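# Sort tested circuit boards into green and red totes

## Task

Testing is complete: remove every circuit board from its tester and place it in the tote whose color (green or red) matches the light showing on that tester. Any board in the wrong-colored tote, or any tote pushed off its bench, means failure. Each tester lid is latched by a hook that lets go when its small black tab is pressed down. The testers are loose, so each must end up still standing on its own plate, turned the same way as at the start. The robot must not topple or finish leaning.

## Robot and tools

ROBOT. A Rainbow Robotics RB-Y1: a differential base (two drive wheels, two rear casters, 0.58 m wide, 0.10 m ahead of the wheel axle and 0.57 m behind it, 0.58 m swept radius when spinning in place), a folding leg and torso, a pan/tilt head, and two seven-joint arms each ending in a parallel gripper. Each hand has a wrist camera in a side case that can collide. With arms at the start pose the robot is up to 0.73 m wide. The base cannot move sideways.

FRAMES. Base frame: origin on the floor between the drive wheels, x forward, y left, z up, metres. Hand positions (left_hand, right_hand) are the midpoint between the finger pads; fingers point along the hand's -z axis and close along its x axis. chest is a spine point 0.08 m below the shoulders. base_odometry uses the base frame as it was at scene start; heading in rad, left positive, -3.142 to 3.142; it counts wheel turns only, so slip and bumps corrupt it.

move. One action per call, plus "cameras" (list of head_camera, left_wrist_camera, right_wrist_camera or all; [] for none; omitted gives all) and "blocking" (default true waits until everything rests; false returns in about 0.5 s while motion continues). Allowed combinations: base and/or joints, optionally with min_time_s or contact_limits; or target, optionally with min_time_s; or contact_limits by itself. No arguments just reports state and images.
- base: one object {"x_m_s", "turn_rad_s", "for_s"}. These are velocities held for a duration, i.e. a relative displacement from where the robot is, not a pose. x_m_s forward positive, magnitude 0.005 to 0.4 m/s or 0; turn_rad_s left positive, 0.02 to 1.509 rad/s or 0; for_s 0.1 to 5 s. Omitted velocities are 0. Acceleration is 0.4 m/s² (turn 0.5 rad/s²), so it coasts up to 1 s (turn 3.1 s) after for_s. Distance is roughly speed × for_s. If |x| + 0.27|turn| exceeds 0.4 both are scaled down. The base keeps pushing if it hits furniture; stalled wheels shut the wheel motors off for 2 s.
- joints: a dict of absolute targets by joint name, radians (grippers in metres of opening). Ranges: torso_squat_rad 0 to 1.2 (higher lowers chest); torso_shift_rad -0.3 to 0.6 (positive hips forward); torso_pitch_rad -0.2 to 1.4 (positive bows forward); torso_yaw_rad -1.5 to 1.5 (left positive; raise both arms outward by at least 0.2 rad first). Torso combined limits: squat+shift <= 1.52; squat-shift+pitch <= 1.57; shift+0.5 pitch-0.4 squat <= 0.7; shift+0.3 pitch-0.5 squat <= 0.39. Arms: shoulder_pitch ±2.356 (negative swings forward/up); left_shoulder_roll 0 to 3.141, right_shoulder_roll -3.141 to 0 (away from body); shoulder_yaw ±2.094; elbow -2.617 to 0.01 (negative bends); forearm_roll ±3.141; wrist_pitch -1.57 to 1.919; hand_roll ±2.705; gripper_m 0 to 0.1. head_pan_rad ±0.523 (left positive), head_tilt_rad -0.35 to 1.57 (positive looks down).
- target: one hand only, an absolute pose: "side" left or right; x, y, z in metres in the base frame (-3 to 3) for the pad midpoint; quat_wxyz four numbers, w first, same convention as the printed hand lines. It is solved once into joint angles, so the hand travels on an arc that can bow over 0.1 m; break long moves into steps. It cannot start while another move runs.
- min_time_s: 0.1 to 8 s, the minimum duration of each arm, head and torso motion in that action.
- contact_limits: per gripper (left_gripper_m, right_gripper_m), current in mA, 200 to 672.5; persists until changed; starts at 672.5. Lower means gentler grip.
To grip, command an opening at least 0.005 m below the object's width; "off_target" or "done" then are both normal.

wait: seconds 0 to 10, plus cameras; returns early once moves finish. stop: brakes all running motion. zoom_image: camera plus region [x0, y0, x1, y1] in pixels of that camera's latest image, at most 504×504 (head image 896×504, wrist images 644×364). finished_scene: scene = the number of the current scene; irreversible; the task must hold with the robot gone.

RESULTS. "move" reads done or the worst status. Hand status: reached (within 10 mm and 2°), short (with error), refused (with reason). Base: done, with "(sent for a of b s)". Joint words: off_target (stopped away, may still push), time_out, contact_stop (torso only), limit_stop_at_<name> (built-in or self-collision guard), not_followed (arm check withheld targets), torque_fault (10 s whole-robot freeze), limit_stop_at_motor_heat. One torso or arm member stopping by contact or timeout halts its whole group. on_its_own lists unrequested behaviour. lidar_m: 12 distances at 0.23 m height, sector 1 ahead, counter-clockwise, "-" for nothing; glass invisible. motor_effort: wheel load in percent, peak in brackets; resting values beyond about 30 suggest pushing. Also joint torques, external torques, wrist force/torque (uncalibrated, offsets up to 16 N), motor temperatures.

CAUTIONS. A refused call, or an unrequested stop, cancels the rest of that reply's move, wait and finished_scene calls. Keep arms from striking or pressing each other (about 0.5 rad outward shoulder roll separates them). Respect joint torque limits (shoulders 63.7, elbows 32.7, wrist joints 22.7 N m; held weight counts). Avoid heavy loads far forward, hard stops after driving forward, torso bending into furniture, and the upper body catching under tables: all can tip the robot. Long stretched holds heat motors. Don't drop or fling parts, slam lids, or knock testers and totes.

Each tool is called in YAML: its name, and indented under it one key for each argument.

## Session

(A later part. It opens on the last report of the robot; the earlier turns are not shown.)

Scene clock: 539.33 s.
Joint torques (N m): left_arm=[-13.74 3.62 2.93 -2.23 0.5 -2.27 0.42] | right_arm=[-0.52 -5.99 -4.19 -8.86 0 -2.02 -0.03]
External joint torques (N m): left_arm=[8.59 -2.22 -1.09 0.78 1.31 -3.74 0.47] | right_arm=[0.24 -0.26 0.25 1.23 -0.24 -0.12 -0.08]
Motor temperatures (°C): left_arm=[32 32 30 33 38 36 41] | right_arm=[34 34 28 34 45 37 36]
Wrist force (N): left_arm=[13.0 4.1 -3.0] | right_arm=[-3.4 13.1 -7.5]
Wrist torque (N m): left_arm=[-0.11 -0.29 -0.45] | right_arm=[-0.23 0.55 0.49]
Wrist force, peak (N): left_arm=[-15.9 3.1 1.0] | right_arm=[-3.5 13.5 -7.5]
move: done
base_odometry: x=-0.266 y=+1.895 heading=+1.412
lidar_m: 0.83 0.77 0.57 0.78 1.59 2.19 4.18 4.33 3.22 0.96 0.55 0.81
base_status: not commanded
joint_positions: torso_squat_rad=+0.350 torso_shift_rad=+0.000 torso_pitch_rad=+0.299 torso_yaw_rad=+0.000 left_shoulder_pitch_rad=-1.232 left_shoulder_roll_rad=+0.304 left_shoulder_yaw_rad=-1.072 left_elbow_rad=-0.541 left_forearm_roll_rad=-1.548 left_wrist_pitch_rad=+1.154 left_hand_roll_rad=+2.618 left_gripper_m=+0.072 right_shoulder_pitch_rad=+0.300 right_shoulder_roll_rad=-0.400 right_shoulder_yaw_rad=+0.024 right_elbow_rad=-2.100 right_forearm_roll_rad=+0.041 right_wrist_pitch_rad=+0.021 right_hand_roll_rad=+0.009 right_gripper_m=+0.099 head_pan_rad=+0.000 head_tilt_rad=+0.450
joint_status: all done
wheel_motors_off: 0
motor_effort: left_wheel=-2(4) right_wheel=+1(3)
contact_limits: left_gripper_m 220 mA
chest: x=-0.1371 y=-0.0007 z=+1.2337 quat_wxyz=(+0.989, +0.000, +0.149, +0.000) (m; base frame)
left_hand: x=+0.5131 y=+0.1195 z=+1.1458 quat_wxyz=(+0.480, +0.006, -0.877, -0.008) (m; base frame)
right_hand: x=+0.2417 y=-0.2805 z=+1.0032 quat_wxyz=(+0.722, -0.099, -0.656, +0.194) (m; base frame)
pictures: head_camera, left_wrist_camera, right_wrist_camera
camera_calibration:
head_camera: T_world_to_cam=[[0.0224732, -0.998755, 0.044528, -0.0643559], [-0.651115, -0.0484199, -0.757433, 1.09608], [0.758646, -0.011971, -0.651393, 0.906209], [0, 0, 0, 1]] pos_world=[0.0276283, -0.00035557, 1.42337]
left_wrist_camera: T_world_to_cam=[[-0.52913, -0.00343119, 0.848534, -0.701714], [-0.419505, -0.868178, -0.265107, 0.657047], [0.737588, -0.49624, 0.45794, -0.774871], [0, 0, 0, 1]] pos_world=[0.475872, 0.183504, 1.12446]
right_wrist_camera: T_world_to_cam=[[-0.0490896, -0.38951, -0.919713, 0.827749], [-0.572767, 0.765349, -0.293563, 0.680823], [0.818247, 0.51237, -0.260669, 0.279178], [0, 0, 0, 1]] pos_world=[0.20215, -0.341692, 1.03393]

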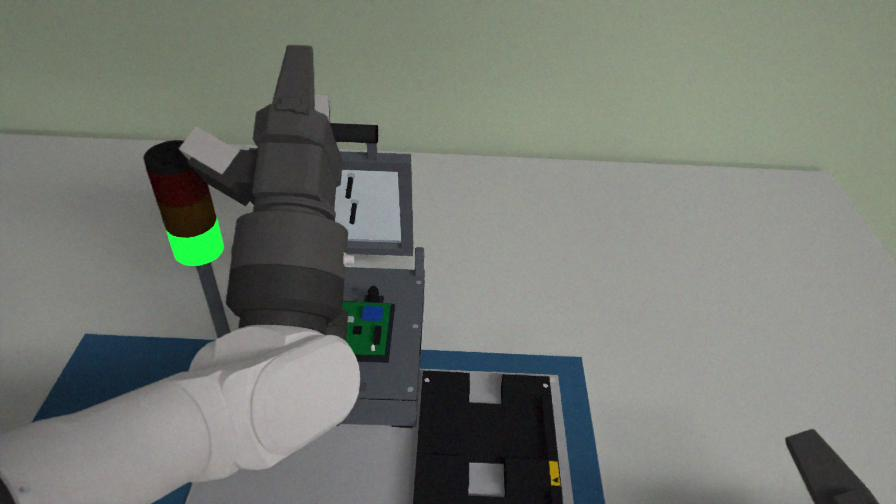

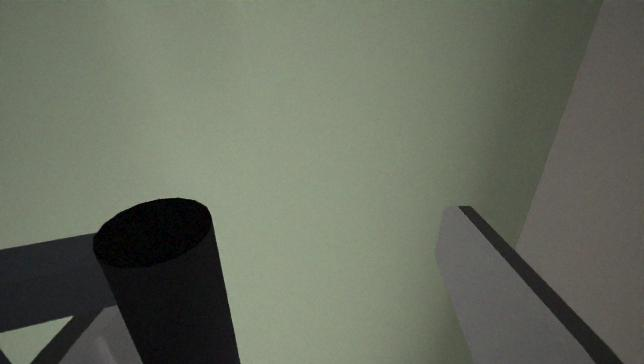

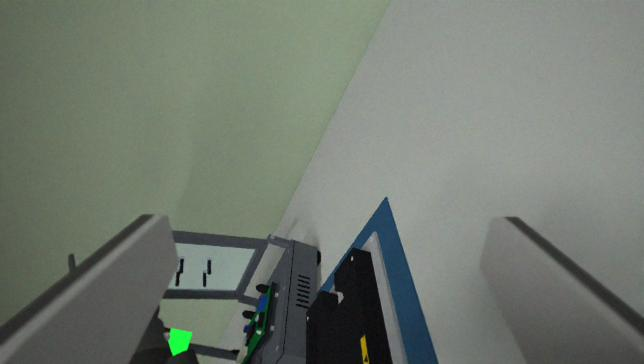

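move:
  joints: {"left_gripper_m":0.045,"right_gripper_m":0}
  cameras: []

move:
  target: {"side":"right","x":0.34,"y":-0.08,"z":1.1,"quat_wxyz":[0.69,0.153,-0.69,0.153]}
  min_time_s: 2

Scene clock: 559.70 s.
Joint torques (N m): left_arm=[-27.24 6.53 4.5 -2.98 -1.27 3.65 0.38] | right_arm=[-0.54 -5.69 -4.26 -8.97 -0.02 -1.82 0.05]
External joint torques (N m): left_arm=[-4.97 0.66 0.47 0.02 -0.46 2.16 0.43] | right_arm=[0.19 0.02 0.18 1.11 -0.26 0.07 0]
Motor temperatures (°C): left_arm=[31 32 30 33 38 36 41] | right_arm=[34 34 28 34 45 37 36]
Wrist force (N): left_arm=[-18.5 -0.8 5.5] | right_arm=[-3.2 13.1 -7.3]
Wrist torque (N m): left_arm=[0.02 -0.69 -0.18] | right_arm=[-0.23 0.56 0.46]
Wrist force, peak (N): left_arm=[-20.1 -0.7 7.2] | right_arm=[-3.3 13.5 -7.8]
move: done
base_odometry: x=-0.266 y=+1.895 heading=+1.412
lidar_m: 0.84 0.76 0.57 0.79 1.58 2.19 4.18 4.34 3.22 0.96 0.55 0.81
base_status: not commanded
joint_positions: torso_squat_rad=+0.350 torso_shift_rad=+0.000 torso_pitch_rad=+0.300 torso_yaw_rad=+0.000 left_shoulder_pitch_rad=-1.229 left_shoulder_roll_rad=+0.303 left_shoulder_yaw_rad=-1.072 left_elbow_rad=-0.541 left_forearm_roll_rad=-1.547 left_wrist_pitch_rad=+1.152 left_hand_roll_rad=+2.618 left_gripper_m=+0.045 right_shoulder_pitch_rad=+0.300 right_shoulder_roll_rad=-0.400 right_shoulder_yaw_rad=+0.024 right_elbow_rad=-2.100 right_forearm_roll_rad=+0.041 right_wrist_pitch_rad=+0.021 right_hand_roll_rad=+0.009 right_gripper_m=+0.000 head_pan_rad=+0.000 head_tilt_rad=+0.450
joint_status: all done
wheel_motors_off: 0
motor_effort: left_wheel=-2(3) right_wheel=+2(3)
contact_limits: left_gripper_m 220 mA
chest: x=-0.1364 y=-0.0007 z=+1.2336 quat_wxyz=(+0.989, +0.000, +0.150, +0.000) (m; base frame)
left_hand: x=+0.5134 y=+0.1197 z=+1.1425 quat_wxyz=(+0.482, +0.006, -0.876, -0.009) (m; base frame)
right_hand: x=+0.2421 y=-0.2805 z=+1.0027 quat_wxyz=(+0.723, -0.098, -0.656, +0.194) (m; base frame)
pictures: none
No camera images: "cameras" was empty.

Scene clock: 562.03 s.
Joint torques (N m): left_arm=[-27.05 6.46 4.2 -3.03 -1.3 3.7 0.36] | right_arm=[-10.12 0.86 -2.61 -8.69 -0.14 -1.81 -0.25]
External joint torques (N m): left_arm=[-4.78 0.59 0.17 -0.03 -0.49 2.21 0.41] | right_arm=[-0.05 2.56 0.58 1.85 -0.49 0.23 -0.31]
Motor temperatures (°C): left_arm=[31 32 30 33 38 36 41] | right_arm=[34 34 28 34 45 37 36]
Wrist force (N): left_arm=[-17.3 -1.2 3.4] | right_arm=[-3.9 10.6 -6.7]
Wrist torque (N m): left_arm=[0.02 -0.76 -0.17] | right_arm=[-0.08 0.51 0.45]
Wrist force, peak (N): left_arm=[-18.7 -0.8 5.5] | right_arm=[-3.7 13.3 -7.5]
move: done
base_odometry: x=-0.266 y=+1.895 heading=+1.412
lidar_m: 0.84 0.76 0.57 0.79 1.59 2.18 4.18 4.32 3.22 0.97 0.55 0.81
base_status: not commanded
joint_positions: torso_squat_rad=+0.350 torso_shift_rad=+0.000 torso_pitch_rad=+0.300 torso_yaw_rad=+0.000 left_shoulder_pitch_rad=-1.229 left_shoulder_roll_rad=+0.303 left_shoulder_yaw_rad=-1.072 left_elbow_rad=-0.541 left_forearm_roll_rad=-1.547 left_wrist_pitch_rad=+1.152 left_hand_roll_rad=+2.618 left_gripper_m=+0.045 right_shoulder_pitch_rad=-0.252 right_shoulder_roll_rad=-0.307 right_shoulder_yaw_rad=+0.288 right_elbow_rad=-2.074 right_forearm_roll_rad=-0.097 right_wrist_pitch_rad=+0.350 right_hand_roll_rad=-0.168 right_gripper_m=+0.000 head_pan_rad=+0.000 head_tilt_rad=+0.450
joint_status: all done
wheel_motors_off: 0
motor_effort: left_wheel=-2(4) right_wheel=+2(3)
contact_limits: left_gripper_m 220 mA
chest: x=-0.1364 y=-0.0007 z=+1.2336 quat_wxyz=(+0.989, +0.000, +0.150, +0.000) (m; base frame)
left_hand: x=+0.5134 y=+0.1197 z=+1.1425 quat_wxyz=(+0.482, +0.006, -0.876, -0.009) (m; base frame)
right_hand: x=+0.3400 y=-0.0802 z=+1.1001 quat_wxyz=(+0.690, +0.153, -0.690, +0.153) (m; base frame)
right_hand_status: reached (checked arc, planned for 2.0 s): 0 mm and 0.0 deg off.
pictures: head_camera, left_wrist_camera, right_wrist_camera
camera_calibration:
head_camera: T_world_to_cam=[[0.0224519, -0.998756, 0.0445237, -0.0643657], [-0.652086, -0.0483874, -0.7566, 1.09532], [0.757813, -0.0120462, -0.652361, 0.906695], [0, 0, 0, 1]] pos_world=[0.0285808, -0.000363899, 1.42307]
left_wrist_camera: T_world_to_cam=[[-0.523934, -0.00373553, 0.851751, -0.705043], [-0.421092, -0.868102, -0.262832, 0.654642], [0.740388, -0.496373, 0.453255, -0.769533], [0, 0, 0, 1]] pos_world=[0.476022, 0.183687, 1.12138]
right_wrist_camera: T_world_to_cam=[[0.00716375, 0.0250563, -0.99966, 1.10174], [-0.781034, 0.624408, 0.0100537, 0.337778], [0.624448, 0.780696, 0.0240429, -0.104457], [0, 0, 0, 1]] pos_world=[0.321151, -0.156967, 1.10048]

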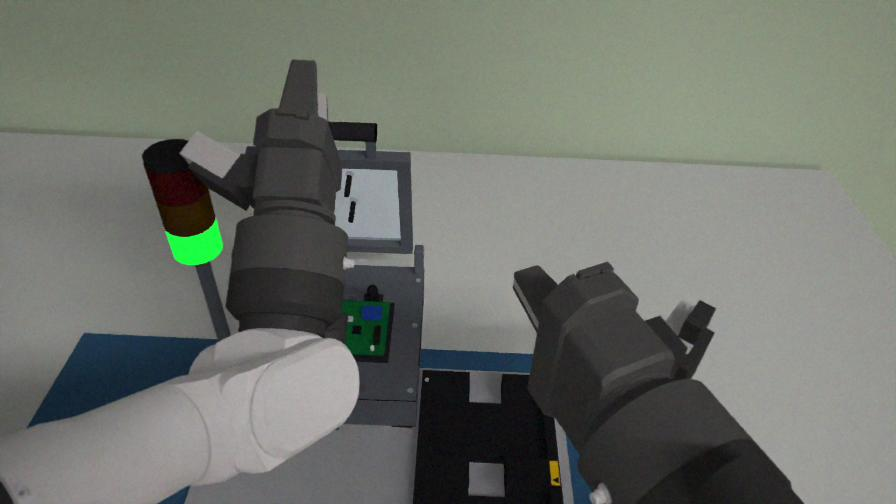

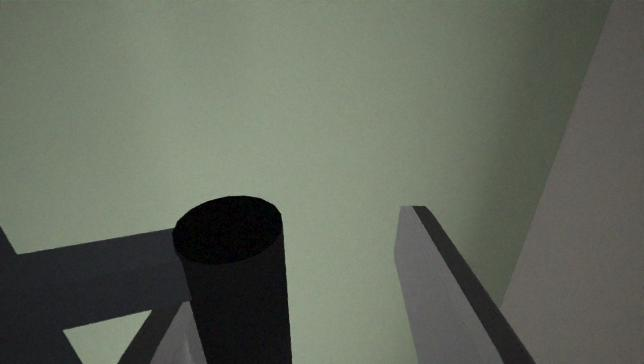

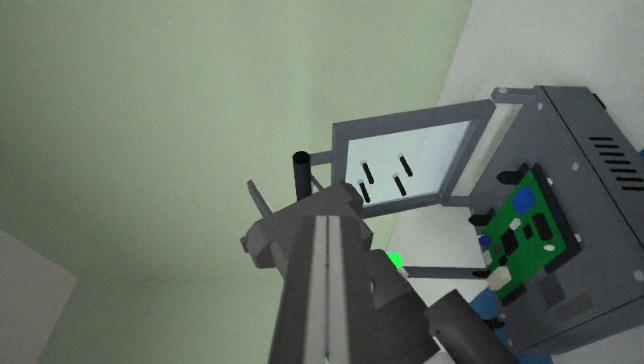

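move:
  target: {"side":"right","x":0.43,"y":0.0,"z":1.09,"quat_wxyz":[0.69,0.153,-0.69,0.153]}
  min_time_s: 1.5
  cameras: []

move:
  target: {"side":"right","x":0.475,"y":0.02,"z":1.09,"quat_wxyz":[0.69,0.153,-0.69,0.153]}
  min_time_s: 1.5

Scene clock: 572.67 s.
Joint torques (N m): left_arm=[-26.28 6.6 4.63 -3.08 -1.21 3.7 0.33] | right_arm=[-15.39 3.14 -3.01 -9.13 0.33 -2.27 0.46]
External joint torques (N m): left_arm=[-4 0.73 0.6 -0.08 -0.4 2.2 0.37] | right_arm=[1.15 1.95 -1.37 1.79 0.01 -0.23 0.4]
Motor temperatures (°C): left_arm=[31 32 30 33 38 36 41] | right_arm=[35 33 28 34 45 37 36]
Wrist force (N): left_arm=[-16.8 -1.6 3.1] | right_arm=[-4.1 10.7 -6.8]
Wrist torque (N m): left_arm=[0.04 -0.73 -0.17] | right_arm=[-0.10 0.47 0.43]
Wrist force, peak (N): left_arm=[-17.6 -1.3 3.3] | right_arm=[-3.9 11.3 -7.3]
move: done
base_odometry: x=-0.266 y=+1.895 heading=+1.412
lidar_m: 0.83 0.76 0.57 0.79 1.58 2.18 4.18 4.32 3.23 0.97 0.56 0.81
base_status: not commanded
joint_positions: torso_squat_rad=+0.350 torso_shift_rad=+0.000 torso_pitch_rad=+0.300 torso_yaw_rad=+0.000 left_shoulder_pitch_rad=-1.229 left_shoulder_roll_rad=+0.303 left_shoulder_yaw_rad=-1.072 left_elbow_rad=-0.541 left_forearm_roll_rad=-1.547 left_wrist_pitch_rad=+1.152 left_hand_roll_rad=+2.618 left_gripper_m=+0.045 right_shoulder_pitch_rad=-0.614 right_shoulder_roll_rad=-0.076 right_shoulder_yaw_rad=+0.263 right_elbow_rad=-1.584 right_forearm_roll_rad=+0.015 right_wrist_pitch_rad=+0.267 right_hand_roll_rad=-0.154 right_gripper_m=+0.000 head_pan_rad=+0.000 head_tilt_rad=+0.450
joint_status: all done
wheel_motors_off: 0
motor_effort: left_wheel=-3(4) right_wheel=+3(4)
contact_limits: left_gripper_m 220 mA
chest: x=-0.1364 y=-0.0007 z=+1.2336 quat_wxyz=(+0.989, +0.000, +0.150, +0.000) (m; base frame)
left_hand: x=+0.5134 y=+0.1196 z=+1.1426 quat_wxyz=(+0.482, +0.006, -0.876, -0.009) (m; base frame)
right_hand: x=+0.4299 y=+0.0000 z=+1.0901 quat_wxyz=(+0.690, +0.153, -0.690, +0.153) (m; base frame)
right_hand_status: reached (checked arc, planned for 1.5 s): 0 mm and 0.0 deg off.
pictures: none
No camera images: "cameras" was empty.

Scene clock: 574.50 s.
Joint torques (N m): left_arm=[-26.22 6.54 4.54 -3.06 -1.21 3.62 0.4] | right_arm=[-19.02 3.12 -2.59 -8.83 0.43 -2.24 -0.23]
External joint torques (N m): left_arm=[-3.94 0.67 0.51 -0.06 -0.4 2.13 0.45] | right_arm=[0.58 2.66 -1.08 2.13 0.12 -0.2 -0.28]
Motor temperatures (°C): left_arm=[31 32 30 33 38 36 41] | right_arm=[35 33 28 34 45 37 36]
Wrist force (N): left_arm=[-16.4 -1.3 2.4] | right_arm=[-4.1 11.1 -6.6]
Wrist torque (N m): left_arm=[-0.01 -0.76 -0.17] | right_arm=[-0.14 0.48 0.44]
Wrist force, peak (N): left_arm=[-17.0 -1.7 3.1] | right_arm=[-4.1 11.1 -6.9]
move: done
base_odometry: x=-0.266 y=+1.895 heading=+1.412
lidar_m: 0.84 0.76 0.57 0.79 1.59 2.19 4.18 4.33 3.22 0.96 0.55 0.82
base_status: not commanded
joint_positions: torso_squat_rad=+0.350 torso_shift_rad=+0.000 torso_pitch_rad=+0.300 torso_yaw_rad=+0.000 left_shoulder_pitch_rad=-1.229 left_shoulder_roll_rad=+0.303 left_shoulder_yaw_rad=-1.072 left_elbow_rad=-0.541 left_forearm_roll_rad=-1.547 left_wrist_pitch_rad=+1.152 left_hand_roll_rad=+2.618 left_gripper_m=+0.045 right_shoulder_pitch_rad=-0.807 right_shoulder_roll_rad=-0.037 right_shoulder_yaw_rad=+0.208 right_elbow_rad=-1.304 right_forearm_roll_rad=+0.024 right_wrist_pitch_rad=+0.176 right_hand_roll_rad=-0.167 right_gripper_m=+0.000 head_pan_rad=+0.000 head_tilt_rad=+0.450
joint_status: all done
wheel_motors_off: 0
motor_effort: left_wheel=-2(4) right_wheel=+2(3)
contact_limits: left_gripper_m 220 mA
chest: x=-0.1364 y=-0.0007 z=+1.2336 quat_wxyz=(+0.989, +0.000, +0.150, +0.000) (m; base frame)
left_hand: x=+0.5134 y=+0.1196 z=+1.1426 quat_wxyz=(+0.482, +0.006, -0.876, -0.009) (m; base frame)
right_hand: x=+0.4749 y=+0.0199 z=+1.0901 quat_wxyz=(+0.690, +0.153, -0.690, +0.153) (m; base frame)
right_hand_status: reached (checked arc, planned for 1.5 s): 0 mm and 0.0 deg off.
pictures: head_camera, left_wrist_camera, right_wrist_camera
camera_calibration:
head_camera: T_world_to_cam=[[0.0224362, -0.998756, 0.0445257, -0.0643712], [-0.652086, -0.0483786, -0.7566, 1.09532], [0.757813, -0.0120594, -0.652361, 0.906695], [0, 0, 0, 1]] pos_world=[0.0285809, -0.000366957, 1.42307]
left_wrist_camera: T_world_to_cam=[[-0.524088, -0.00366496, 0.851656, -0.704948], [-0.421136, -0.868062, -0.262893, 0.654707], [0.740254, -0.496442, 0.453398, -0.76972], [0, 0, 0, 1]] pos_world=[0.476054, 0.183621, 1.12148]
right_wrist_camera: T_world_to_cam=[[0.00698502, 0.0249983, -0.999663, 1.08838], [-0.781232, 0.624159, 0.0101494, 0.380763], [0.624202, 0.780898, 0.0238892, -0.266357], [0, 0, 0, 1]] pos_world=[0.456122, -0.0568668, 1.09051]

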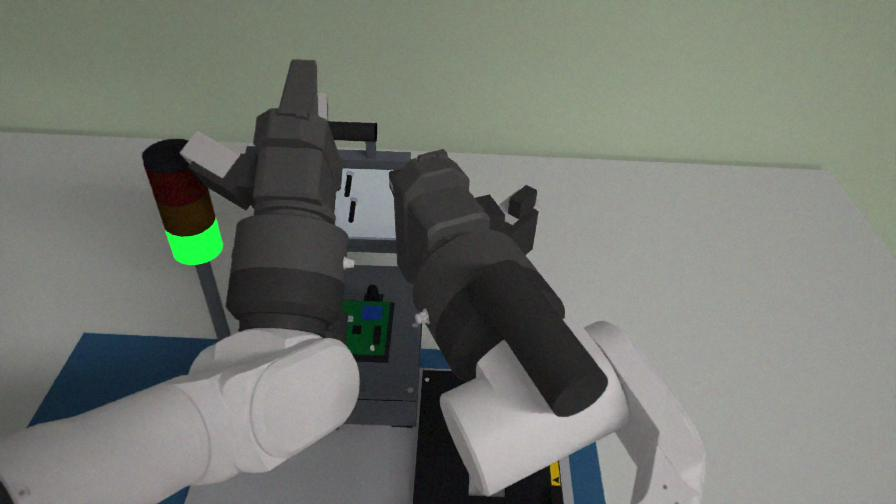

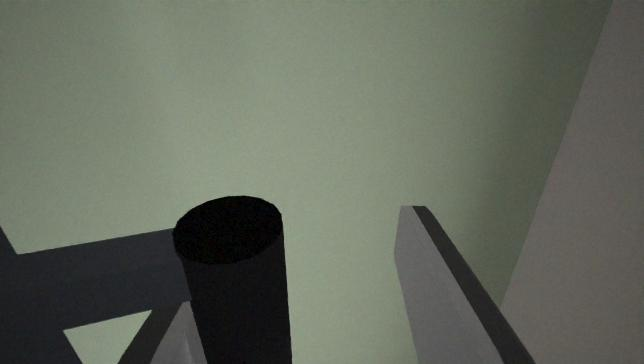

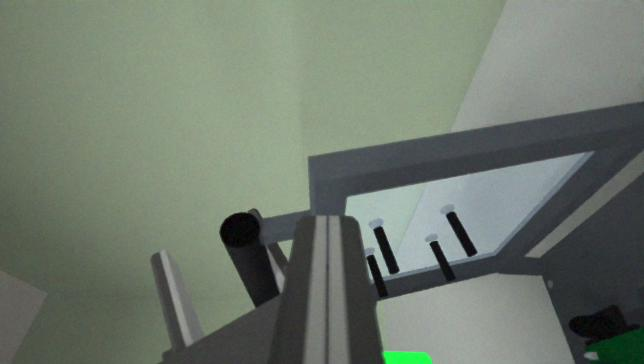

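move:
  target: {"side":"right","x":0.505,"y":0.02,"z":1.09,"quat_wxyz":[0.69,0.153,-0.69,0.153]}
  min_time_s: 1.5

Scene clock: 582.83 s.
Joint torques (N m): left_arm=[-27.36 4.63 4.3 -5.79 -3.02 3.75 0.3] | right_arm=[-27.95 -3.33 -5.47 -11.75 -0.22 -3.78 -0.26]
External joint torques (N m): left_arm=[-5.08 -1.25 0.28 -2.79 -2.22 2.25 0.34] | right_arm=[-6.45 -2.35 -3.67 -0.88 -0.5 -1.75 -0.32]
Motor temperatures (°C): left_arm=[31 32 30 33 38 36 41] | right_arm=[35 33 28 34 45 37 36]
Wrist force (N): left_arm=[-21.7 3.6 -3.5] | right_arm=[-10.5 14.5 11.4]
Wrist torque (N m): left_arm=[0.84 -0.91 -0.48] | right_arm=[-0.05 0.55 0.47]
Wrist force, peak (N): left_arm=[-27.5 5.8 -6.2] | right_arm=[-7.7 17.0 17.0]
move: done
base_odometry: x=-0.266 y=+1.895 heading=+1.412
lidar_m: 0.84 0.77 0.57 0.79 1.59 2.19 4.18 4.33 3.24 0.97 0.55 0.81
base_status: not commanded
joint_positions: torso_squat_rad=+0.350 torso_shift_rad=+0.000 torso_pitch_rad=+0.300 torso_yaw_rad=+0.000 left_shoulder_pitch_rad=-1.229 left_shoulder_roll_rad=+0.303 left_shoulder_yaw_rad=-1.072 left_elbow_rad=-0.541 left_forearm_roll_rad=-1.547 left_wrist_pitch_rad=+1.152 left_hand_roll_rad=+2.618 left_gripper_m=+0.045 right_shoulder_pitch_rad=-0.933 right_shoulder_roll_rad=-0.055 right_shoulder_yaw_rad=+0.188 right_elbow_rad=-1.111 right_forearm_roll_rad=-0.006 right_wrist_pitch_rad=+0.101 right_hand_roll_rad=-0.184 right_gripper_m=+0.000 head_pan_rad=+0.000 head_tilt_rad=+0.450
joint_status: all done
wheel_motors_off: 0
motor_effort: left_wheel=-1(4) right_wheel=+3(3)
contact_limits: left_gripper_m 220 mA
chest: x=-0.1364 y=-0.0007 z=+1.2336 quat_wxyz=(+0.989, +0.000, +0.150, +0.000) (m; base frame)
left_hand: x=+0.5135 y=+0.1203 z=+1.1424 quat_wxyz=(+0.483, +0.007, -0.876, -0.008) (m; base frame)
right_hand: x=+0.5039 y=+0.0198 z=+1.0888 quat_wxyz=(+0.692, +0.153, -0.689, +0.153) (m; base frame)
right_hand_status: reached (checked arc, planned for 1.5 s): 2 mm and 0.3 deg off.
pictures: head_camera, left_wrist_camera, right_wrist_camera
camera_calibration:
head_camera: T_world_to_cam=[[0.0224379, -0.998755, 0.0445528, -0.064386], [-0.652099, -0.0484, -0.756587, 1.09529], [0.757802, -0.0120766, -0.652373, 0.906716], [0, 0, 0, 1]] pos_world=[0.0285733, -0.000343542, 1.42307]
left_wrist_camera: T_world_to_cam=[[-0.52369, -0.00458215, 0.851897, -0.705061], [-0.42017, -0.868508, -0.262964, 0.654908], [0.741085, -0.495653, 0.452904, -0.769296], [0, 0, 0, 1]] pos_world=[0.476053, 0.184258, 1.12127]
right_wrist_camera: T_world_to_cam=[[0.00264952, 0.0241194, -0.999706, 1.08908], [-0.780596, 0.624901, 0.0130079, 0.39999], [0.625031, 0.780331, 0.0204832, -0.281022], [0, 0, 0, 1]] pos_world=[0.484992, -0.0569316, 1.08931]

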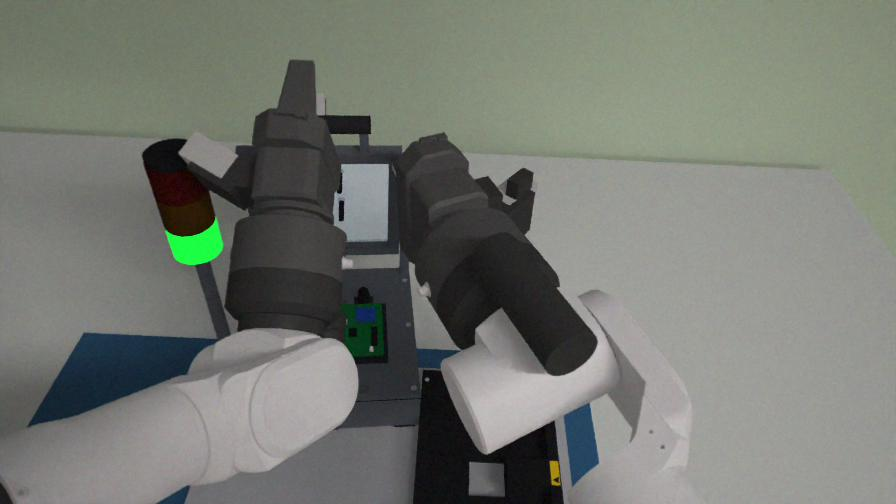

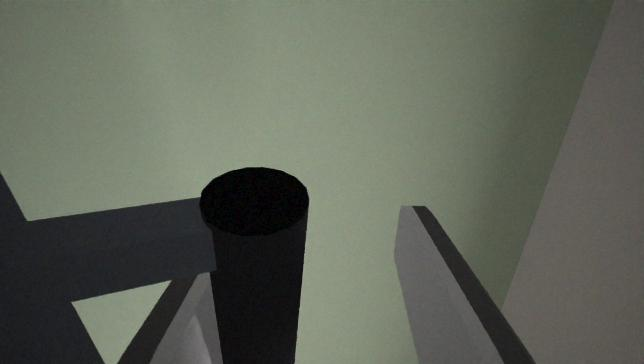

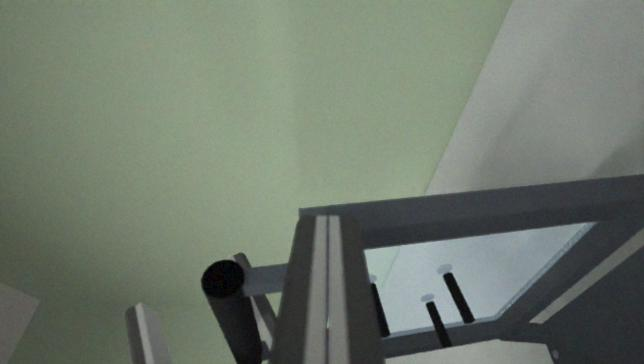

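move:
  target: {"side":"right","x":0.495,"y":0.02,"z":1.09,"quat_wxyz":[0.69,0.153,-0.69,0.153]}
  min_time_s: 1
  cameras: []

move:
  target: {"side":"left","x":0.476,"y":0.12,"z":1.124,"quat_wxyz":[0.482,0.006,-0.876,-0.009]}
  min_time_s: 2

Scene clock: 596.30 s.
Joint torques (N m): left_arm=[-27.44 4.77 4.18 -5.66 -1.98 3.49 0.41] | right_arm=[-17.63 2.26 -0.82 -10.15 0.34 -1.73 0.42]
External joint torques (N m): left_arm=[-5.16 -1.11 0.16 -2.66 -1.17 2 0.45] | right_arm=[3.34 2.83 0.91 0.76 0.05 0.3 0.36]
Motor temperatures (°C): left_arm=[31 32 30 33 38 36 41] | right_arm=[36 33 28 34 45 37 36]
Wrist force (N): left_arm=[-17.1 3.3 3.7] | right_arm=[-3.9 10.9 -6.7]
Wrist torque (N m): left_arm=[-0.06 -0.71 -0.36] | right_arm=[-0.12 0.51 0.46]
Wrist force, peak (N): left_arm=[-22.2 3.7 -3.7] | right_arm=[-10.5 14.7 11.6]
move: done
base_odometry: x=-0.266 y=+1.895 heading=+1.412
lidar_m: 0.83 0.77 0.57 0.79 1.58 2.19 4.18 4.33 3.22 0.96 0.55 0.81
base_status: not commanded
joint_positions: torso_squat_rad=+0.350 torso_shift_rad=+0.000 torso_pitch_rad=+0.300 torso_yaw_rad=+0.000 left_shoulder_pitch_rad=-1.229 left_shoulder_roll_rad=+0.303 left_shoulder_yaw_rad=-1.072 left_elbow_rad=-0.541 left_forearm_roll_rad=-1.547 left_wrist_pitch_rad=+1.153 left_hand_roll_rad=+2.618 left_gripper_m=+0.045 right_shoulder_pitch_rad=-0.896 right_shoulder_roll_rad=-0.050 right_shoulder_yaw_rad=+0.192 right_elbow_rad=-1.169 right_forearm_roll_rad=+0.002 right_wrist_pitch_rad=+0.119 right_hand_roll_rad=-0.178 right_gripper_m=+0.000 head_pan_rad=+0.000 head_tilt_rad=+0.450
joint_status: all done
wheel_motors_off: 0
motor_effort: left_wheel=-3(3) right_wheel=+4(4)
contact_limits: left_gripper_m 220 mA
chest: x=-0.1364 y=-0.0007 z=+1.2336 quat_wxyz=(+0.989, +0.000, +0.150, +0.000) (m; base frame)
left_hand: x=+0.5135 y=+0.1203 z=+1.1424 quat_wxyz=(+0.482, +0.007, -0.876, -0.009) (m; base frame)
right_hand: x=+0.4959 y=+0.0198 z=+1.0904 quat_wxyz=(+0.690, +0.153, -0.691, +0.153) (m; base frame)
right_hand_status: reached (checked arc, planned for 1.0 s): 1 mm and 0.1 deg off.
pictures: none
No camera images: "cameras" was empty.

Scene clock: 598.67 s.
Joint torques (N m): left_arm=[-21.69 6.54 6.27 -4.98 -1.58 3.35 -0.14] | right_arm=[-20.08 -1.47 -2.97 -8.98 0.29 -1.76 0.37]
External joint torques (N m): left_arm=[-1.28 1.2 0.53 -1 -0.55 2.01 -0.09] | right_arm=[0.88 -0.93 -1.25 1.93 0 0.28 0.31]
Motor temperatures (°C): left_arm=[31 32 30 33 38 36 41] | right_arm=[36 33 28 34 45 37 36]
Wrist force (N): left_arm=[-15.4 -2.2 0.4] | right_arm=[-4.0 10.9 -6.6]
Wrist torque (N m): left_arm=[-0.04 -0.56 -0.22] | right_arm=[-0.11 0.48 0.43]
Wrist force, peak (N): left_arm=[-25.9 14.6 -10.7] | right_arm=[-3.1 22.3 10.8]
move: done
base_odometry: x=-0.266 y=+1.895 heading=+1.412
lidar_m: 0.84 0.76 0.57 0.79 1.59 2.19 4.18 4.33 3.23 0.97 0.55 0.81
base_status: not commanded
joint_positions: torso_squat_rad=+0.350 torso_shift_rad=+0.000 torso_pitch_rad=+0.300 torso_yaw_rad=+0.000 left_shoulder_pitch_rad=-1.089 left_shoulder_roll_rad=+0.401 left_shoulder_yaw_rad=-1.072 left_elbow_rad=-0.845 left_forearm_roll_rad=-1.538 left_wrist_pitch_rad=+1.216 left_hand_roll_rad=+2.458 left_gripper_m=+0.045 right_shoulder_pitch_rad=-0.896 right_shoulder_roll_rad=-0.049 right_shoulder_yaw_rad=+0.193 right_elbow_rad=-1.169 right_forearm_roll_rad=+0.002 right_wrist_pitch_rad=+0.119 right_hand_roll_rad=-0.178 right_gripper_m=+0.000 head_pan_rad=+0.000 head_tilt_rad=+0.450
joint_status: all done
wheel_motors_off: 0
motor_effort: left_wheel=-3(4) right_wheel=+1(4)
contact_limits: left_gripper_m 220 mA
chest: x=-0.1364 y=-0.0007 z=+1.2337 quat_wxyz=(+0.989, +0.000, +0.150, +0.000) (m; base frame)
left_hand: x=+0.4758 y=+0.1198 z=+1.1237 quat_wxyz=(+0.482, +0.006, -0.876, -0.009) (m; base frame)
left_hand_status: reached (checked arc, planned for 2.0 s): 0 mm and 0.1 deg off.
right_hand: x=+0.4955 y=+0.0203 z=+1.0904 quat_wxyz=(+0.690, +0.154, -0.691, +0.153) (m; base frame)
pictures: head_camera, left_wrist_camera, right_wrist_camera
camera_calibration:
head_camera: T_world_to_cam=[[0.0224278, -0.998759, 0.044475, -0.0643418], [-0.65193, -0.0483373, -0.756737, 1.09546], [0.757948, -0.0120226, -0.652205, 0.906601], [0, 0, 0, 1]] pos_world=[0.0284475, -0.000410813, 1.42312]
left_wrist_camera: T_world_to_cam=[[-0.525669, -0.00368365, 0.850681, -0.706714], [-0.421653, -0.86738, -0.264312, 0.63582], [0.738838, -0.497632, 0.454402, -0.733549], [0, 0, 0, 1]] pos_world=[0.438571, 0.183857, 1.10257]
right_wrist_camera: T_world_to_cam=[[0.00834136, 0.0268832, -0.999604, 1.08772], [-0.781618, 0.623673, 0.0102506, 0.396619], [0.623701, 0.781223, 0.0262147, -0.281811], [0, 0, 0, 1]] pos_world=[0.476697, -0.0564446, 1.09061]

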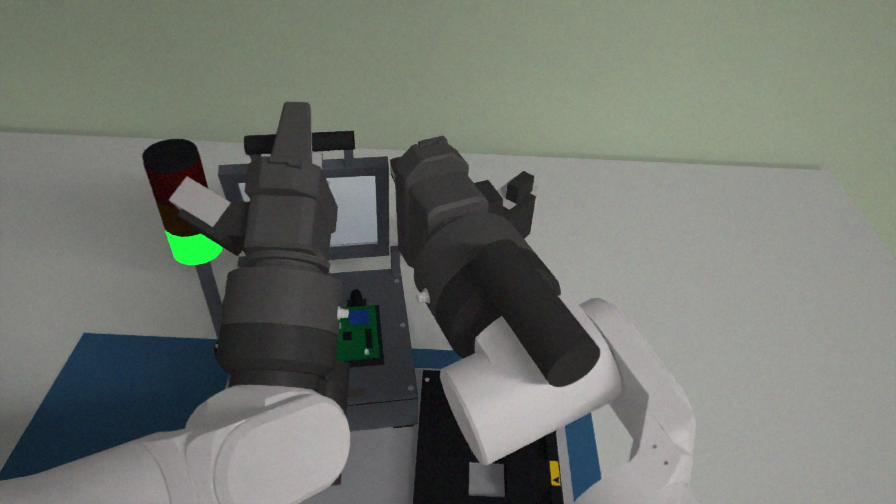

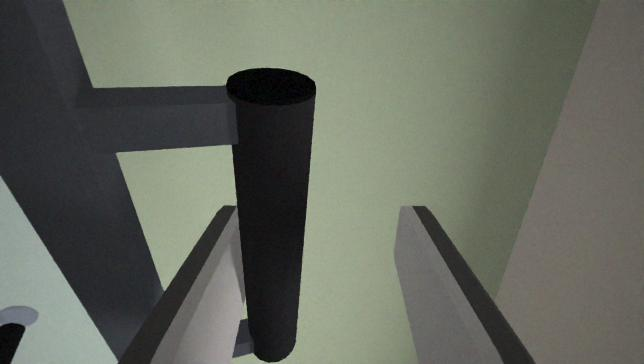

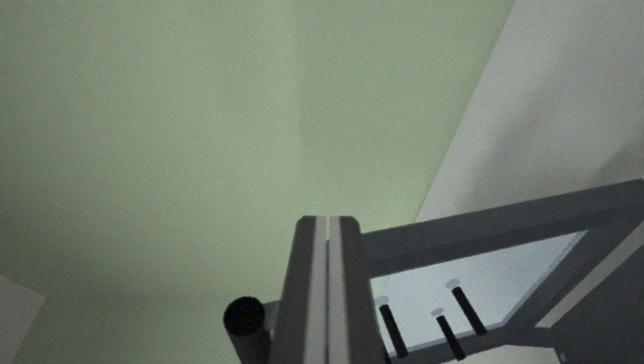

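move:
  target: {"side":"left","x":0.44,"y":0.125,"z":1.102,"quat_wxyz":[0.482,0.006,-0.876,-0.009]}
  min_time_s: 1.5

Scene clock: 605.17 s.
Joint torques (N m): left_arm=[-16.83 5.8 4.67 -4.71 -1.02 1.54 -0.3] | right_arm=[-19.91 -1.63 -2.66 -9.05 0.28 -1.77 0.44]
External joint torques (N m): left_arm=[1.79 0.89 -1.53 -0.29 0.09 0.27 -0.25] | right_arm=[1.05 -1.09 -0.94 1.86 -0.01 0.26 0.38]
Motor temperatures (°C): left_arm=[31 32 30 33 38 36 41] | right_arm=[36 33 28 34 45 37 36]
Wrist force (N): left_arm=[-7.3 0.5 -0.1] | right_arm=[-4.2 10.8 -6.6]
Wrist torque (N m): left_arm=[0.03 -0.74 -0.19] | right_arm=[-0.10 0.46 0.43]
Wrist force, peak (N): left_arm=[-15.8 -3.2 0.1] | right_arm=[-4.2 11.2 -6.8]
move: done
base_odometry: x=-0.266 y=+1.895 heading=+1.412
lidar_m: 0.83 0.77 0.57 0.79 1.58 2.19 4.18 4.32 3.22 0.96 0.55 0.82
base_status: not commanded
joint_positions: torso_squat_rad=+0.350 torso_shift_rad=+0.000 torso_pitch_rad=+0.300 torso_yaw_rad=+0.000 left_shoulder_pitch_rad=-0.983 left_shoulder_roll_rad=+0.448 left_shoulder_yaw_rad=-1.092 left_elbow_rad=-0.997 left_forearm_roll_rad=-1.558 left_wrist_pitch_rad=+1.284 left_hand_roll_rad=+2.396 left_gripper_m=+0.045 right_shoulder_pitch_rad=-0.896 right_shoulder_roll_rad=-0.049 right_shoulder_yaw_rad=+0.193 right_elbow_rad=-1.169 right_forearm_roll_rad=+0.002 right_wrist_pitch_rad=+0.119 right_hand_roll_rad=-0.178 right_gripper_m=+0.000 head_pan_rad=+0.000 head_tilt_rad=+0.450
joint_status: all done
wheel_motors_off: 0
motor_effort: left_wheel=-3(5) right_wheel=+3(3)
contact_limits: left_gripper_m 220 mA
chest: x=-0.1365 y=-0.0007 z=+1.2337 quat_wxyz=(+0.989, +0.000, +0.149, +0.000) (m; base frame)
left_hand: x=+0.4400 y=+0.1249 z=+1.1023 quat_wxyz=(+0.481, +0.006, -0.877, -0.009) (m; base frame)
left_hand_status: reached (checked arc, planned for 1.5 s): 0 mm and 0.1 deg off.
right_hand: x=+0.4954 y=+0.0203 z=+1.0904 quat_wxyz=(+0.690, +0.154, -0.691, +0.153) (m; base frame)
pictures: head_camera, left_wrist_camera, right_wrist_camera
camera_calibration:
head_camera: T_world_to_cam=[[0.022401, -0.998759, 0.0444758, -0.0643487], [-0.651851, -0.0483216, -0.756806, 1.09551], [0.758016, -0.0120384, -0.652125, 0.906571], [0, 0, 0, 1]] pos_world=[0.0283569, -0.000418255, 1.42315]
left_wrist_camera: T_world_to_cam=[[-0.526276, -0.00327278, 0.850308, -0.706606], [-0.420957, -0.867849, -0.263881, 0.618725], [0.738802, -0.496817, 0.45535, -0.695961], [0, 0, 0, 1]] pos_world=[0.402765, 0.188882, 1.08101]
right_wrist_camera: T_world_to_cam=[[0.00842997, 0.0268737, -0.999603, 1.08774], [-0.781589, 0.623711, 0.0101767, 0.396666], [0.623737, 0.781193, 0.026262, -0.281825], [0, 0, 0, 1]] pos_world=[0.476645, -0.0564761, 1.09067]

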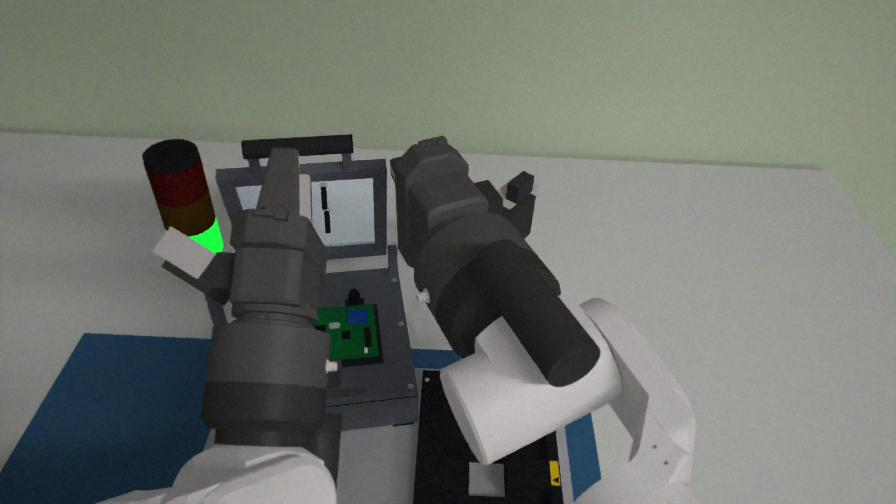

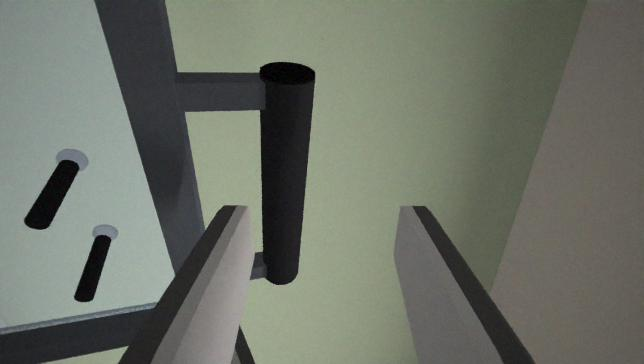

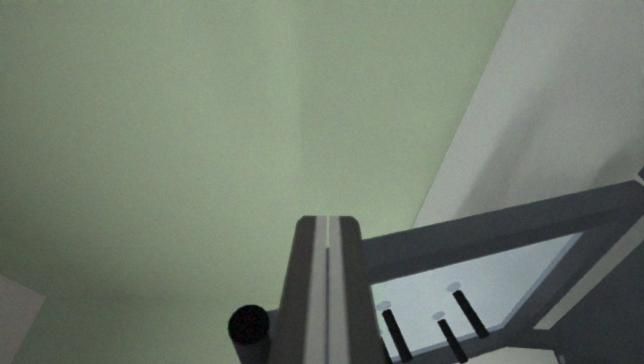

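move:
  target: {"side":"right","x":0.475,"y":0.018,"z":1.09,"quat_wxyz":[0.69,0.153,-0.69,0.153]}
  min_time_s: 2
  cameras: ["head_camera","right_wrist_camera"]

Scene clock: 611.73 s.
Joint torques (N m): left_arm=[-16.68 6.22 4.69 -4.53 -1.01 1.59 -0.25] | right_arm=[-16.18 3.16 -0.61 -10.28 0.43 -1.76 0.43]
External joint torques (N m): left_arm=[1.94 1.31 -1.51 -0.1 0.11 0.31 -0.2] | right_arm=[3.44 2.81 0.96 0.68 0.12 0.27 0.37]
Motor temperatures (°C): left_arm=[31 32 30 33 38 35 41] | right_arm=[36 33 28 34 45 37 36]
Wrist force (N): left_arm=[-7.5 0.5 -0.1] | right_arm=[-4.3 11.1 -7.0]
Wrist torque (N m): left_arm=[0.01 -0.78 -0.18] | right_arm=[-0.14 0.44 0.44]
Wrist force, peak (N): left_arm=[-7.5 0.4 -0.2] | right_arm=[-4.3 11.1 -7.0]
move: done
base_odometry: x=-0.266 y=+1.895 heading=+1.412
lidar_m: 0.84 0.76 0.57 0.78 1.59 2.19 4.18 4.33 3.23 0.97 0.55 0.81
base_status: not commanded
joint_positions: torso_squat_rad=+0.350 torso_shift_rad=+0.000 torso_pitch_rad=+0.300 torso_yaw_rad=+0.000 left_shoulder_pitch_rad=-0.983 left_shoulder_roll_rad=+0.448 left_shoulder_yaw_rad=-1.092 left_elbow_rad=-0.997 left_forearm_roll_rad=-1.558 left_wrist_pitch_rad=+1.284 left_hand_roll_rad=+2.396 left_gripper_m=+0.045 right_shoulder_pitch_rad=-0.806 right_shoulder_roll_rad=-0.043 right_shoulder_yaw_rad=+0.210 right_elbow_rad=-1.306 right_forearm_roll_rad=+0.017 right_wrist_pitch_rad=+0.175 right_hand_roll_rad=-0.167 right_gripper_m=+0.000 head_pan_rad=+0.000 head_tilt_rad=+0.450
joint_status: all done
wheel_motors_off: 0
motor_effort: left_wheel=-2(5) right_wheel=+2(4)
contact_limits: left_gripper_m 220 mA
chest: x=-0.1365 y=-0.0007 z=+1.2337 quat_wxyz=(+0.989, +0.000, +0.149, +0.000) (m; base frame)
left_hand: x=+0.4400 y=+0.1249 z=+1.1023 quat_wxyz=(+0.481, +0.006, -0.877, -0.009) (m; base frame)
right_hand: x=+0.4753 y=+0.0178 z=+1.0903 quat_wxyz=(+0.690, +0.153, -0.691, +0.153) (m; base frame)
right_hand_status: reached (checked arc, planned for 2.0 s): 0 mm and 0.1 deg off.
pictures: head_camera, right_wrist_camera
camera_calibration:
head_camera: T_world_to_cam=[[0.0224011, -0.998759, 0.0444756, -0.0643484], [-0.651851, -0.0483215, -0.756806, 1.09551], [0.758016, -0.0120381, -0.652124, 0.906571], [0, 0, 0, 1]] pos_world=[0.0283565, -0.000418376, 1.42315]
right_wrist_camera: T_world_to_cam=[[0.00781646, 0.0256374, -0.999641, 1.08823], [-0.78102, 0.624427, 0.00990741, 0.382501], [0.624457, 0.780662, 0.0249041, -0.26613], [0, 0, 0, 1]] pos_world=[0.456421, -0.0589863, 1.09068]

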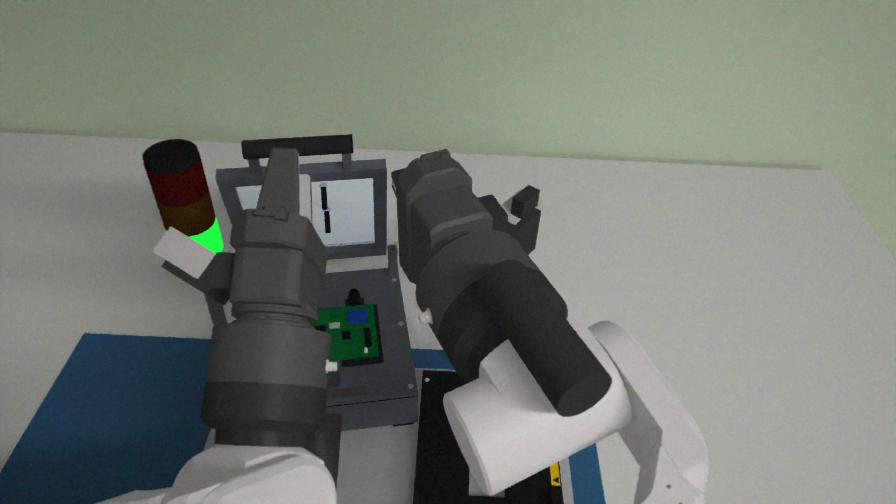

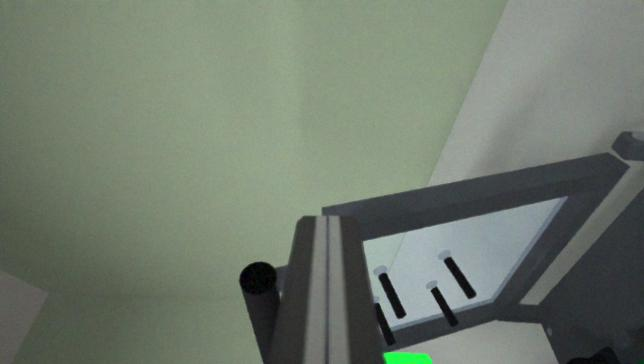

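move:
  target: {"side":"right","x":0.38,"y":-0.05,"z":1.1,"quat_wxyz":[0.69,0.153,-0.69,0.153]}
  min_time_s: 1.5
  cameras: []

move:
  joints: {"right_shoulder_pitch_rad":0.3,"right_shoulder_roll_rad":-0.4,"right_shoulder_yaw_rad":0.02,"right_elbow_rad":-2.1,"right_forearm_roll_rad":0.04,"right_wrist_pitch_rad":0.02,"right_hand_roll_rad":0.01}
  min_time_s: 2
  cameras: []

move:
  target: {"side":"left","x":0.36,"y":0.25,"z":1.12,"quat_wxyz":[0.574,0,-0.819,0]}
  min_time_s: 2
  cameras: ["head_camera"]

zoom_image:
  camera: "head_camera"
  region: [180, 110, 580, 460]

Scene clock: 626.93 s.
Joint torques (N m): left_arm=[-16.89 5.6 4.94 -4.4 -0.88 1.49 -0.28] | right_arm=[-11.44 -1.03 -1.83 -9.77 -0.1 -1.99 0.4]
External joint torques (N m): left_arm=[1.74 0.68 -1.26 0.03 0.24 0.22 -0.23] | right_arm=[1.55 -0.49 0.9 0.87 -0.44 0.05 0.34]
Motor temperatures (°C): left_arm=[30 32 30 33 38 35 41] | right_arm=[36 33 28 34 45 37 36]
Wrist force (N): left_arm=[-7.3 0.3 -0.2] | right_arm=[-3.9 10.7 -6.6]
Wrist torque (N m): left_arm=[0.06 -0.75 -0.19] | right_arm=[-0.10 0.50 0.42]
Wrist force, peak (N): left_arm=[-7.7 0.4 -0.1] | right_arm=[-3.6 11.6 -6.8]
move: done
base_odometry: x=-0.266 y=+1.895 heading=+1.412
lidar_m: 0.84 0.77 0.58 0.78 1.58 2.19 4.18 4.33 3.22 0.96 0.56 0.81
base_status: not commanded
joint_positions: torso_squat_rad=+0.350 torso_shift_rad=+0.000 torso_pitch_rad=+0.300 torso_yaw_rad=+0.000 left_shoulder_pitch_rad=-0.983 left_shoulder_roll_rad=+0.448 left_shoulder_yaw_rad=-1.092 left_elbow_rad=-0.997 left_forearm_roll_rad=-1.558 left_wrist_pitch_rad=+1.284 left_hand_roll_rad=+2.396 left_gripper_m=+0.045 right_shoulder_pitch_rad=-0.411 right_shoulder_roll_rad=-0.218 right_shoulder_yaw_rad=+0.287 right_elbow_rad=-1.898 right_forearm_roll_rad=-0.068 right_wrist_pitch_rad=+0.350 right_hand_roll_rad=-0.154 right_gripper_m=+0.000 head_pan_rad=+0.000 head_tilt_rad=+0.450
joint_status: all done
wheel_motors_off: 0
motor_effort: left_wheel=-2(4) right_wheel=+1(4)
contact_limits: left_gripper_m 220 mA
chest: x=-0.1365 y=-0.0007 z=+1.2337 quat_wxyz=(+0.989, +0.000, +0.149, +0.000) (m; base frame)
left_hand: x=+0.4400 y=+0.1249 z=+1.1023 quat_wxyz=(+0.481, +0.006, -0.877, -0.009) (m; base frame)
right_hand: x=+0.3801 y=-0.0500 z=+1.1002 quat_wxyz=(+0.690, +0.153, -0.691, +0.153) (m; base frame)
right_hand_status: reached (checked arc, planned for 1.5 s): 0 mm and 0.0 deg off.
pictures: none
No camera images: "cameras" was empty.

Scene clock: 629.23 s.
Joint torques (N m): left_arm=[-16.95 5.72 4.95 -4.44 -0.91 1.57 -0.21] | right_arm=[-0.06 -6.43 -4.98 -9.21 0.17 -2.03 0.27]
External joint torques (N m): left_arm=[1.67 0.8 -1.25 -0.02 0.21 0.29 -0.16] | right_arm=[0.68 -0.67 -0.52 0.88 -0.06 -0.14 0.22]
Motor temperatures (°C): left_arm=[30 32 30 33 38 35 41] | right_arm=[36 33 28 34 45 37 36]
Wrist force (N): left_arm=[-7.3 0.6 -0.5] | right_arm=[-3.3 13.1 -7.5]
Wrist torque (N m): left_arm=[0.01 -0.73 -0.18] | right_arm=[-0.23 0.56 0.47]
Wrist force, peak (N): left_arm=[-7.5 0.4 -0.4] | right_arm=[-3.4 13.4 -7.9]
move: done
base_odometry: x=-0.266 y=+1.895 heading=+1.412
lidar_m: 0.83 0.76 0.57 0.79 1.58 2.18 4.18 4.33 3.22 0.97 0.56 0.81
base_status: not commanded
joint_positions: torso_squat_rad=+0.350 torso_shift_rad=+0.000 torso_pitch_rad=+0.300 torso_yaw_rad=+0.000 left_shoulder_pitch_rad=-0.983 left_shoulder_roll_rad=+0.448 left_shoulder_yaw_rad=-1.092 left_elbow_rad=-0.997 left_forearm_roll_rad=-1.558 left_wrist_pitch_rad=+1.284 left_hand_roll_rad=+2.396 left_gripper_m=+0.045 right_shoulder_pitch_rad=+0.300 right_shoulder_roll_rad=-0.400 right_shoulder_yaw_rad=+0.020 right_elbow_rad=-2.100 right_forearm_roll_rad=+0.040 right_wrist_pitch_rad=+0.020 right_hand_roll_rad=+0.010 right_gripper_m=+0.000 head_pan_rad=+0.000 head_tilt_rad=+0.450
joint_status: all done
wheel_motors_off: 0
motor_effort: left_wheel=-2(5) right_wheel=+1(4)
contact_limits: left_gripper_m 220 mA
chest: x=-0.1365 y=-0.0007 z=+1.2337 quat_wxyz=(+0.989, +0.000, +0.149, +0.000) (m; base frame)
left_hand: x=+0.4400 y=+0.1249 z=+1.1023 quat_wxyz=(+0.481, +0.006, -0.877, -0.009) (m; base frame)
right_hand: x=+0.2423 y=-0.2822 z=+1.0038 quat_wxyz=(+0.722, -0.100, -0.657, +0.194) (m; base frame)
pictures: none
No camera images: "cameras" was empty.

Scene clock: 631.57 s.
Joint torques (N m): left_arm=[-11.09 10.52 9.61 -4.97 -1.06 0.76 -0.16] | right_arm=[0.02 -6.65 -5.01 -9.19 0.15 -2.02 0.31]
External joint torques (N m): left_arm=[1.13 0.28 0.91 -0.03 0.39 -0.34 -0.1] | right_arm=[0.76 -0.89 -0.54 0.9 -0.08 -0.13 0.26]
Motor temperatures (°C): left_arm=[30 32 30 33 38 35 41] | right_arm=[36 33 28 34 45 37 36]
Wrist force (N): left_arm=[-7.6 0.4 -1.4] | right_arm=[-3.2 13.0 -7.5]
Wrist torque (N m): left_arm=[0.04 -0.76 -0.23] | right_arm=[-0.20 0.57 0.47]
Wrist force, peak (N): left_arm=[-8.0 0.4 -1.3] | right_arm=[-3.2 13.6 -7.3]
move: done
base_odometry: x=-0.266 y=+1.895 heading=+1.412
lidar_m: 0.83 0.76 0.58 0.78 1.59 2.19 4.18 4.33 3.22 0.97 0.55 0.81
base_status: not commanded
joint_positions: torso_squat_rad=+0.350 torso_shift_rad=+0.000 torso_pitch_rad=+0.300 torso_yaw_rad=+0.000 left_shoulder_pitch_rad=-0.637 left_shoulder_roll_rad=+1.041 left_shoulder_yaw_rad=-1.009 left_elbow_rad=-1.833 left_forearm_roll_rad=-1.313 left_wrist_pitch_rad=+1.219 left_hand_roll_rad=+2.196 left_gripper_m=+0.045 right_shoulder_pitch_rad=+0.300 right_shoulder_roll_rad=-0.400 right_shoulder_yaw_rad=+0.020 right_elbow_rad=-2.100 right_forearm_roll_rad=+0.040 right_wrist_pitch_rad=+0.020 right_hand_roll_rad=+0.010 right_gripper_m=+0.000 head_pan_rad=+0.000 head_tilt_rad=+0.450
joint_status: all done
wheel_motors_off: 0
motor_effort: left_wheel=-3(4) right_wheel=+2(4)
contact_limits: left_gripper_m 220 mA
chest: x=-0.1365 y=-0.0007 z=+1.2337 quat_wxyz=(+0.989, +0.000, +0.149, +0.000) (m; base frame)
left_hand: x=+0.3596 y=+0.2493 z=+1.1199 quat_wxyz=(+0.572, -0.001, -0.820, -0.001) (m; base frame)
left_hand_status: reached (checked arc, planned for 2.0 s): 1 mm and 0.3 deg off.
right_hand: x=+0.2423 y=-0.2822 z=+1.0038 quat_wxyz=(+0.722, -0.100, -0.657, +0.194) (m; base frame)
pictures: head_camera
camera_calibration:
head_camera: T_world_to_cam=[[0.0224245, -0.998759, 0.0444702, -0.0643354], [-0.65183, -0.048333, -0.756824, 1.09553], [0.758034, -0.0120156, -0.652104, 0.906563], [0, 0, 0, 1]] pos_world=[0.0283344, -0.000412479, 1.42316]

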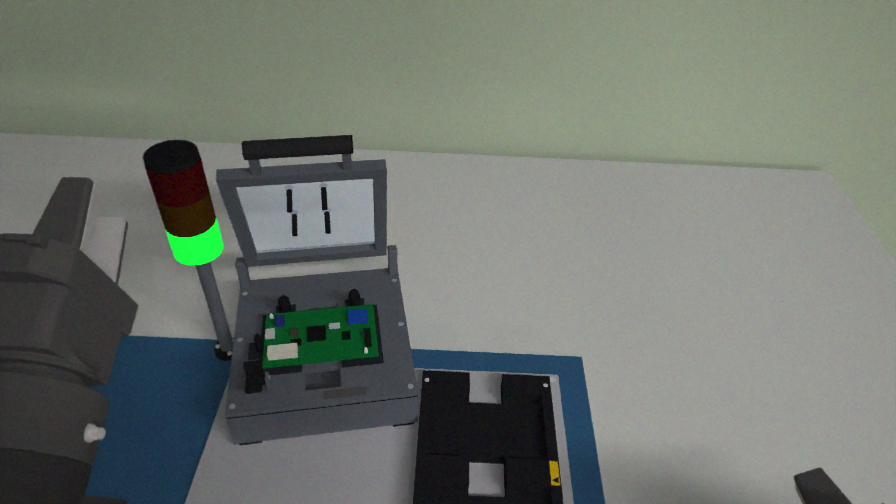

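Scaled by 1.260 from the camera's 896x504 image, which has a finer 1280x720 frame.

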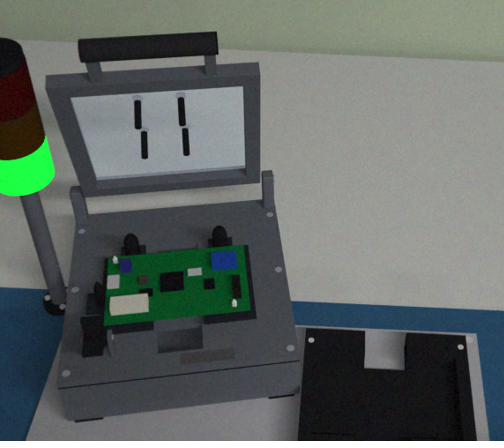

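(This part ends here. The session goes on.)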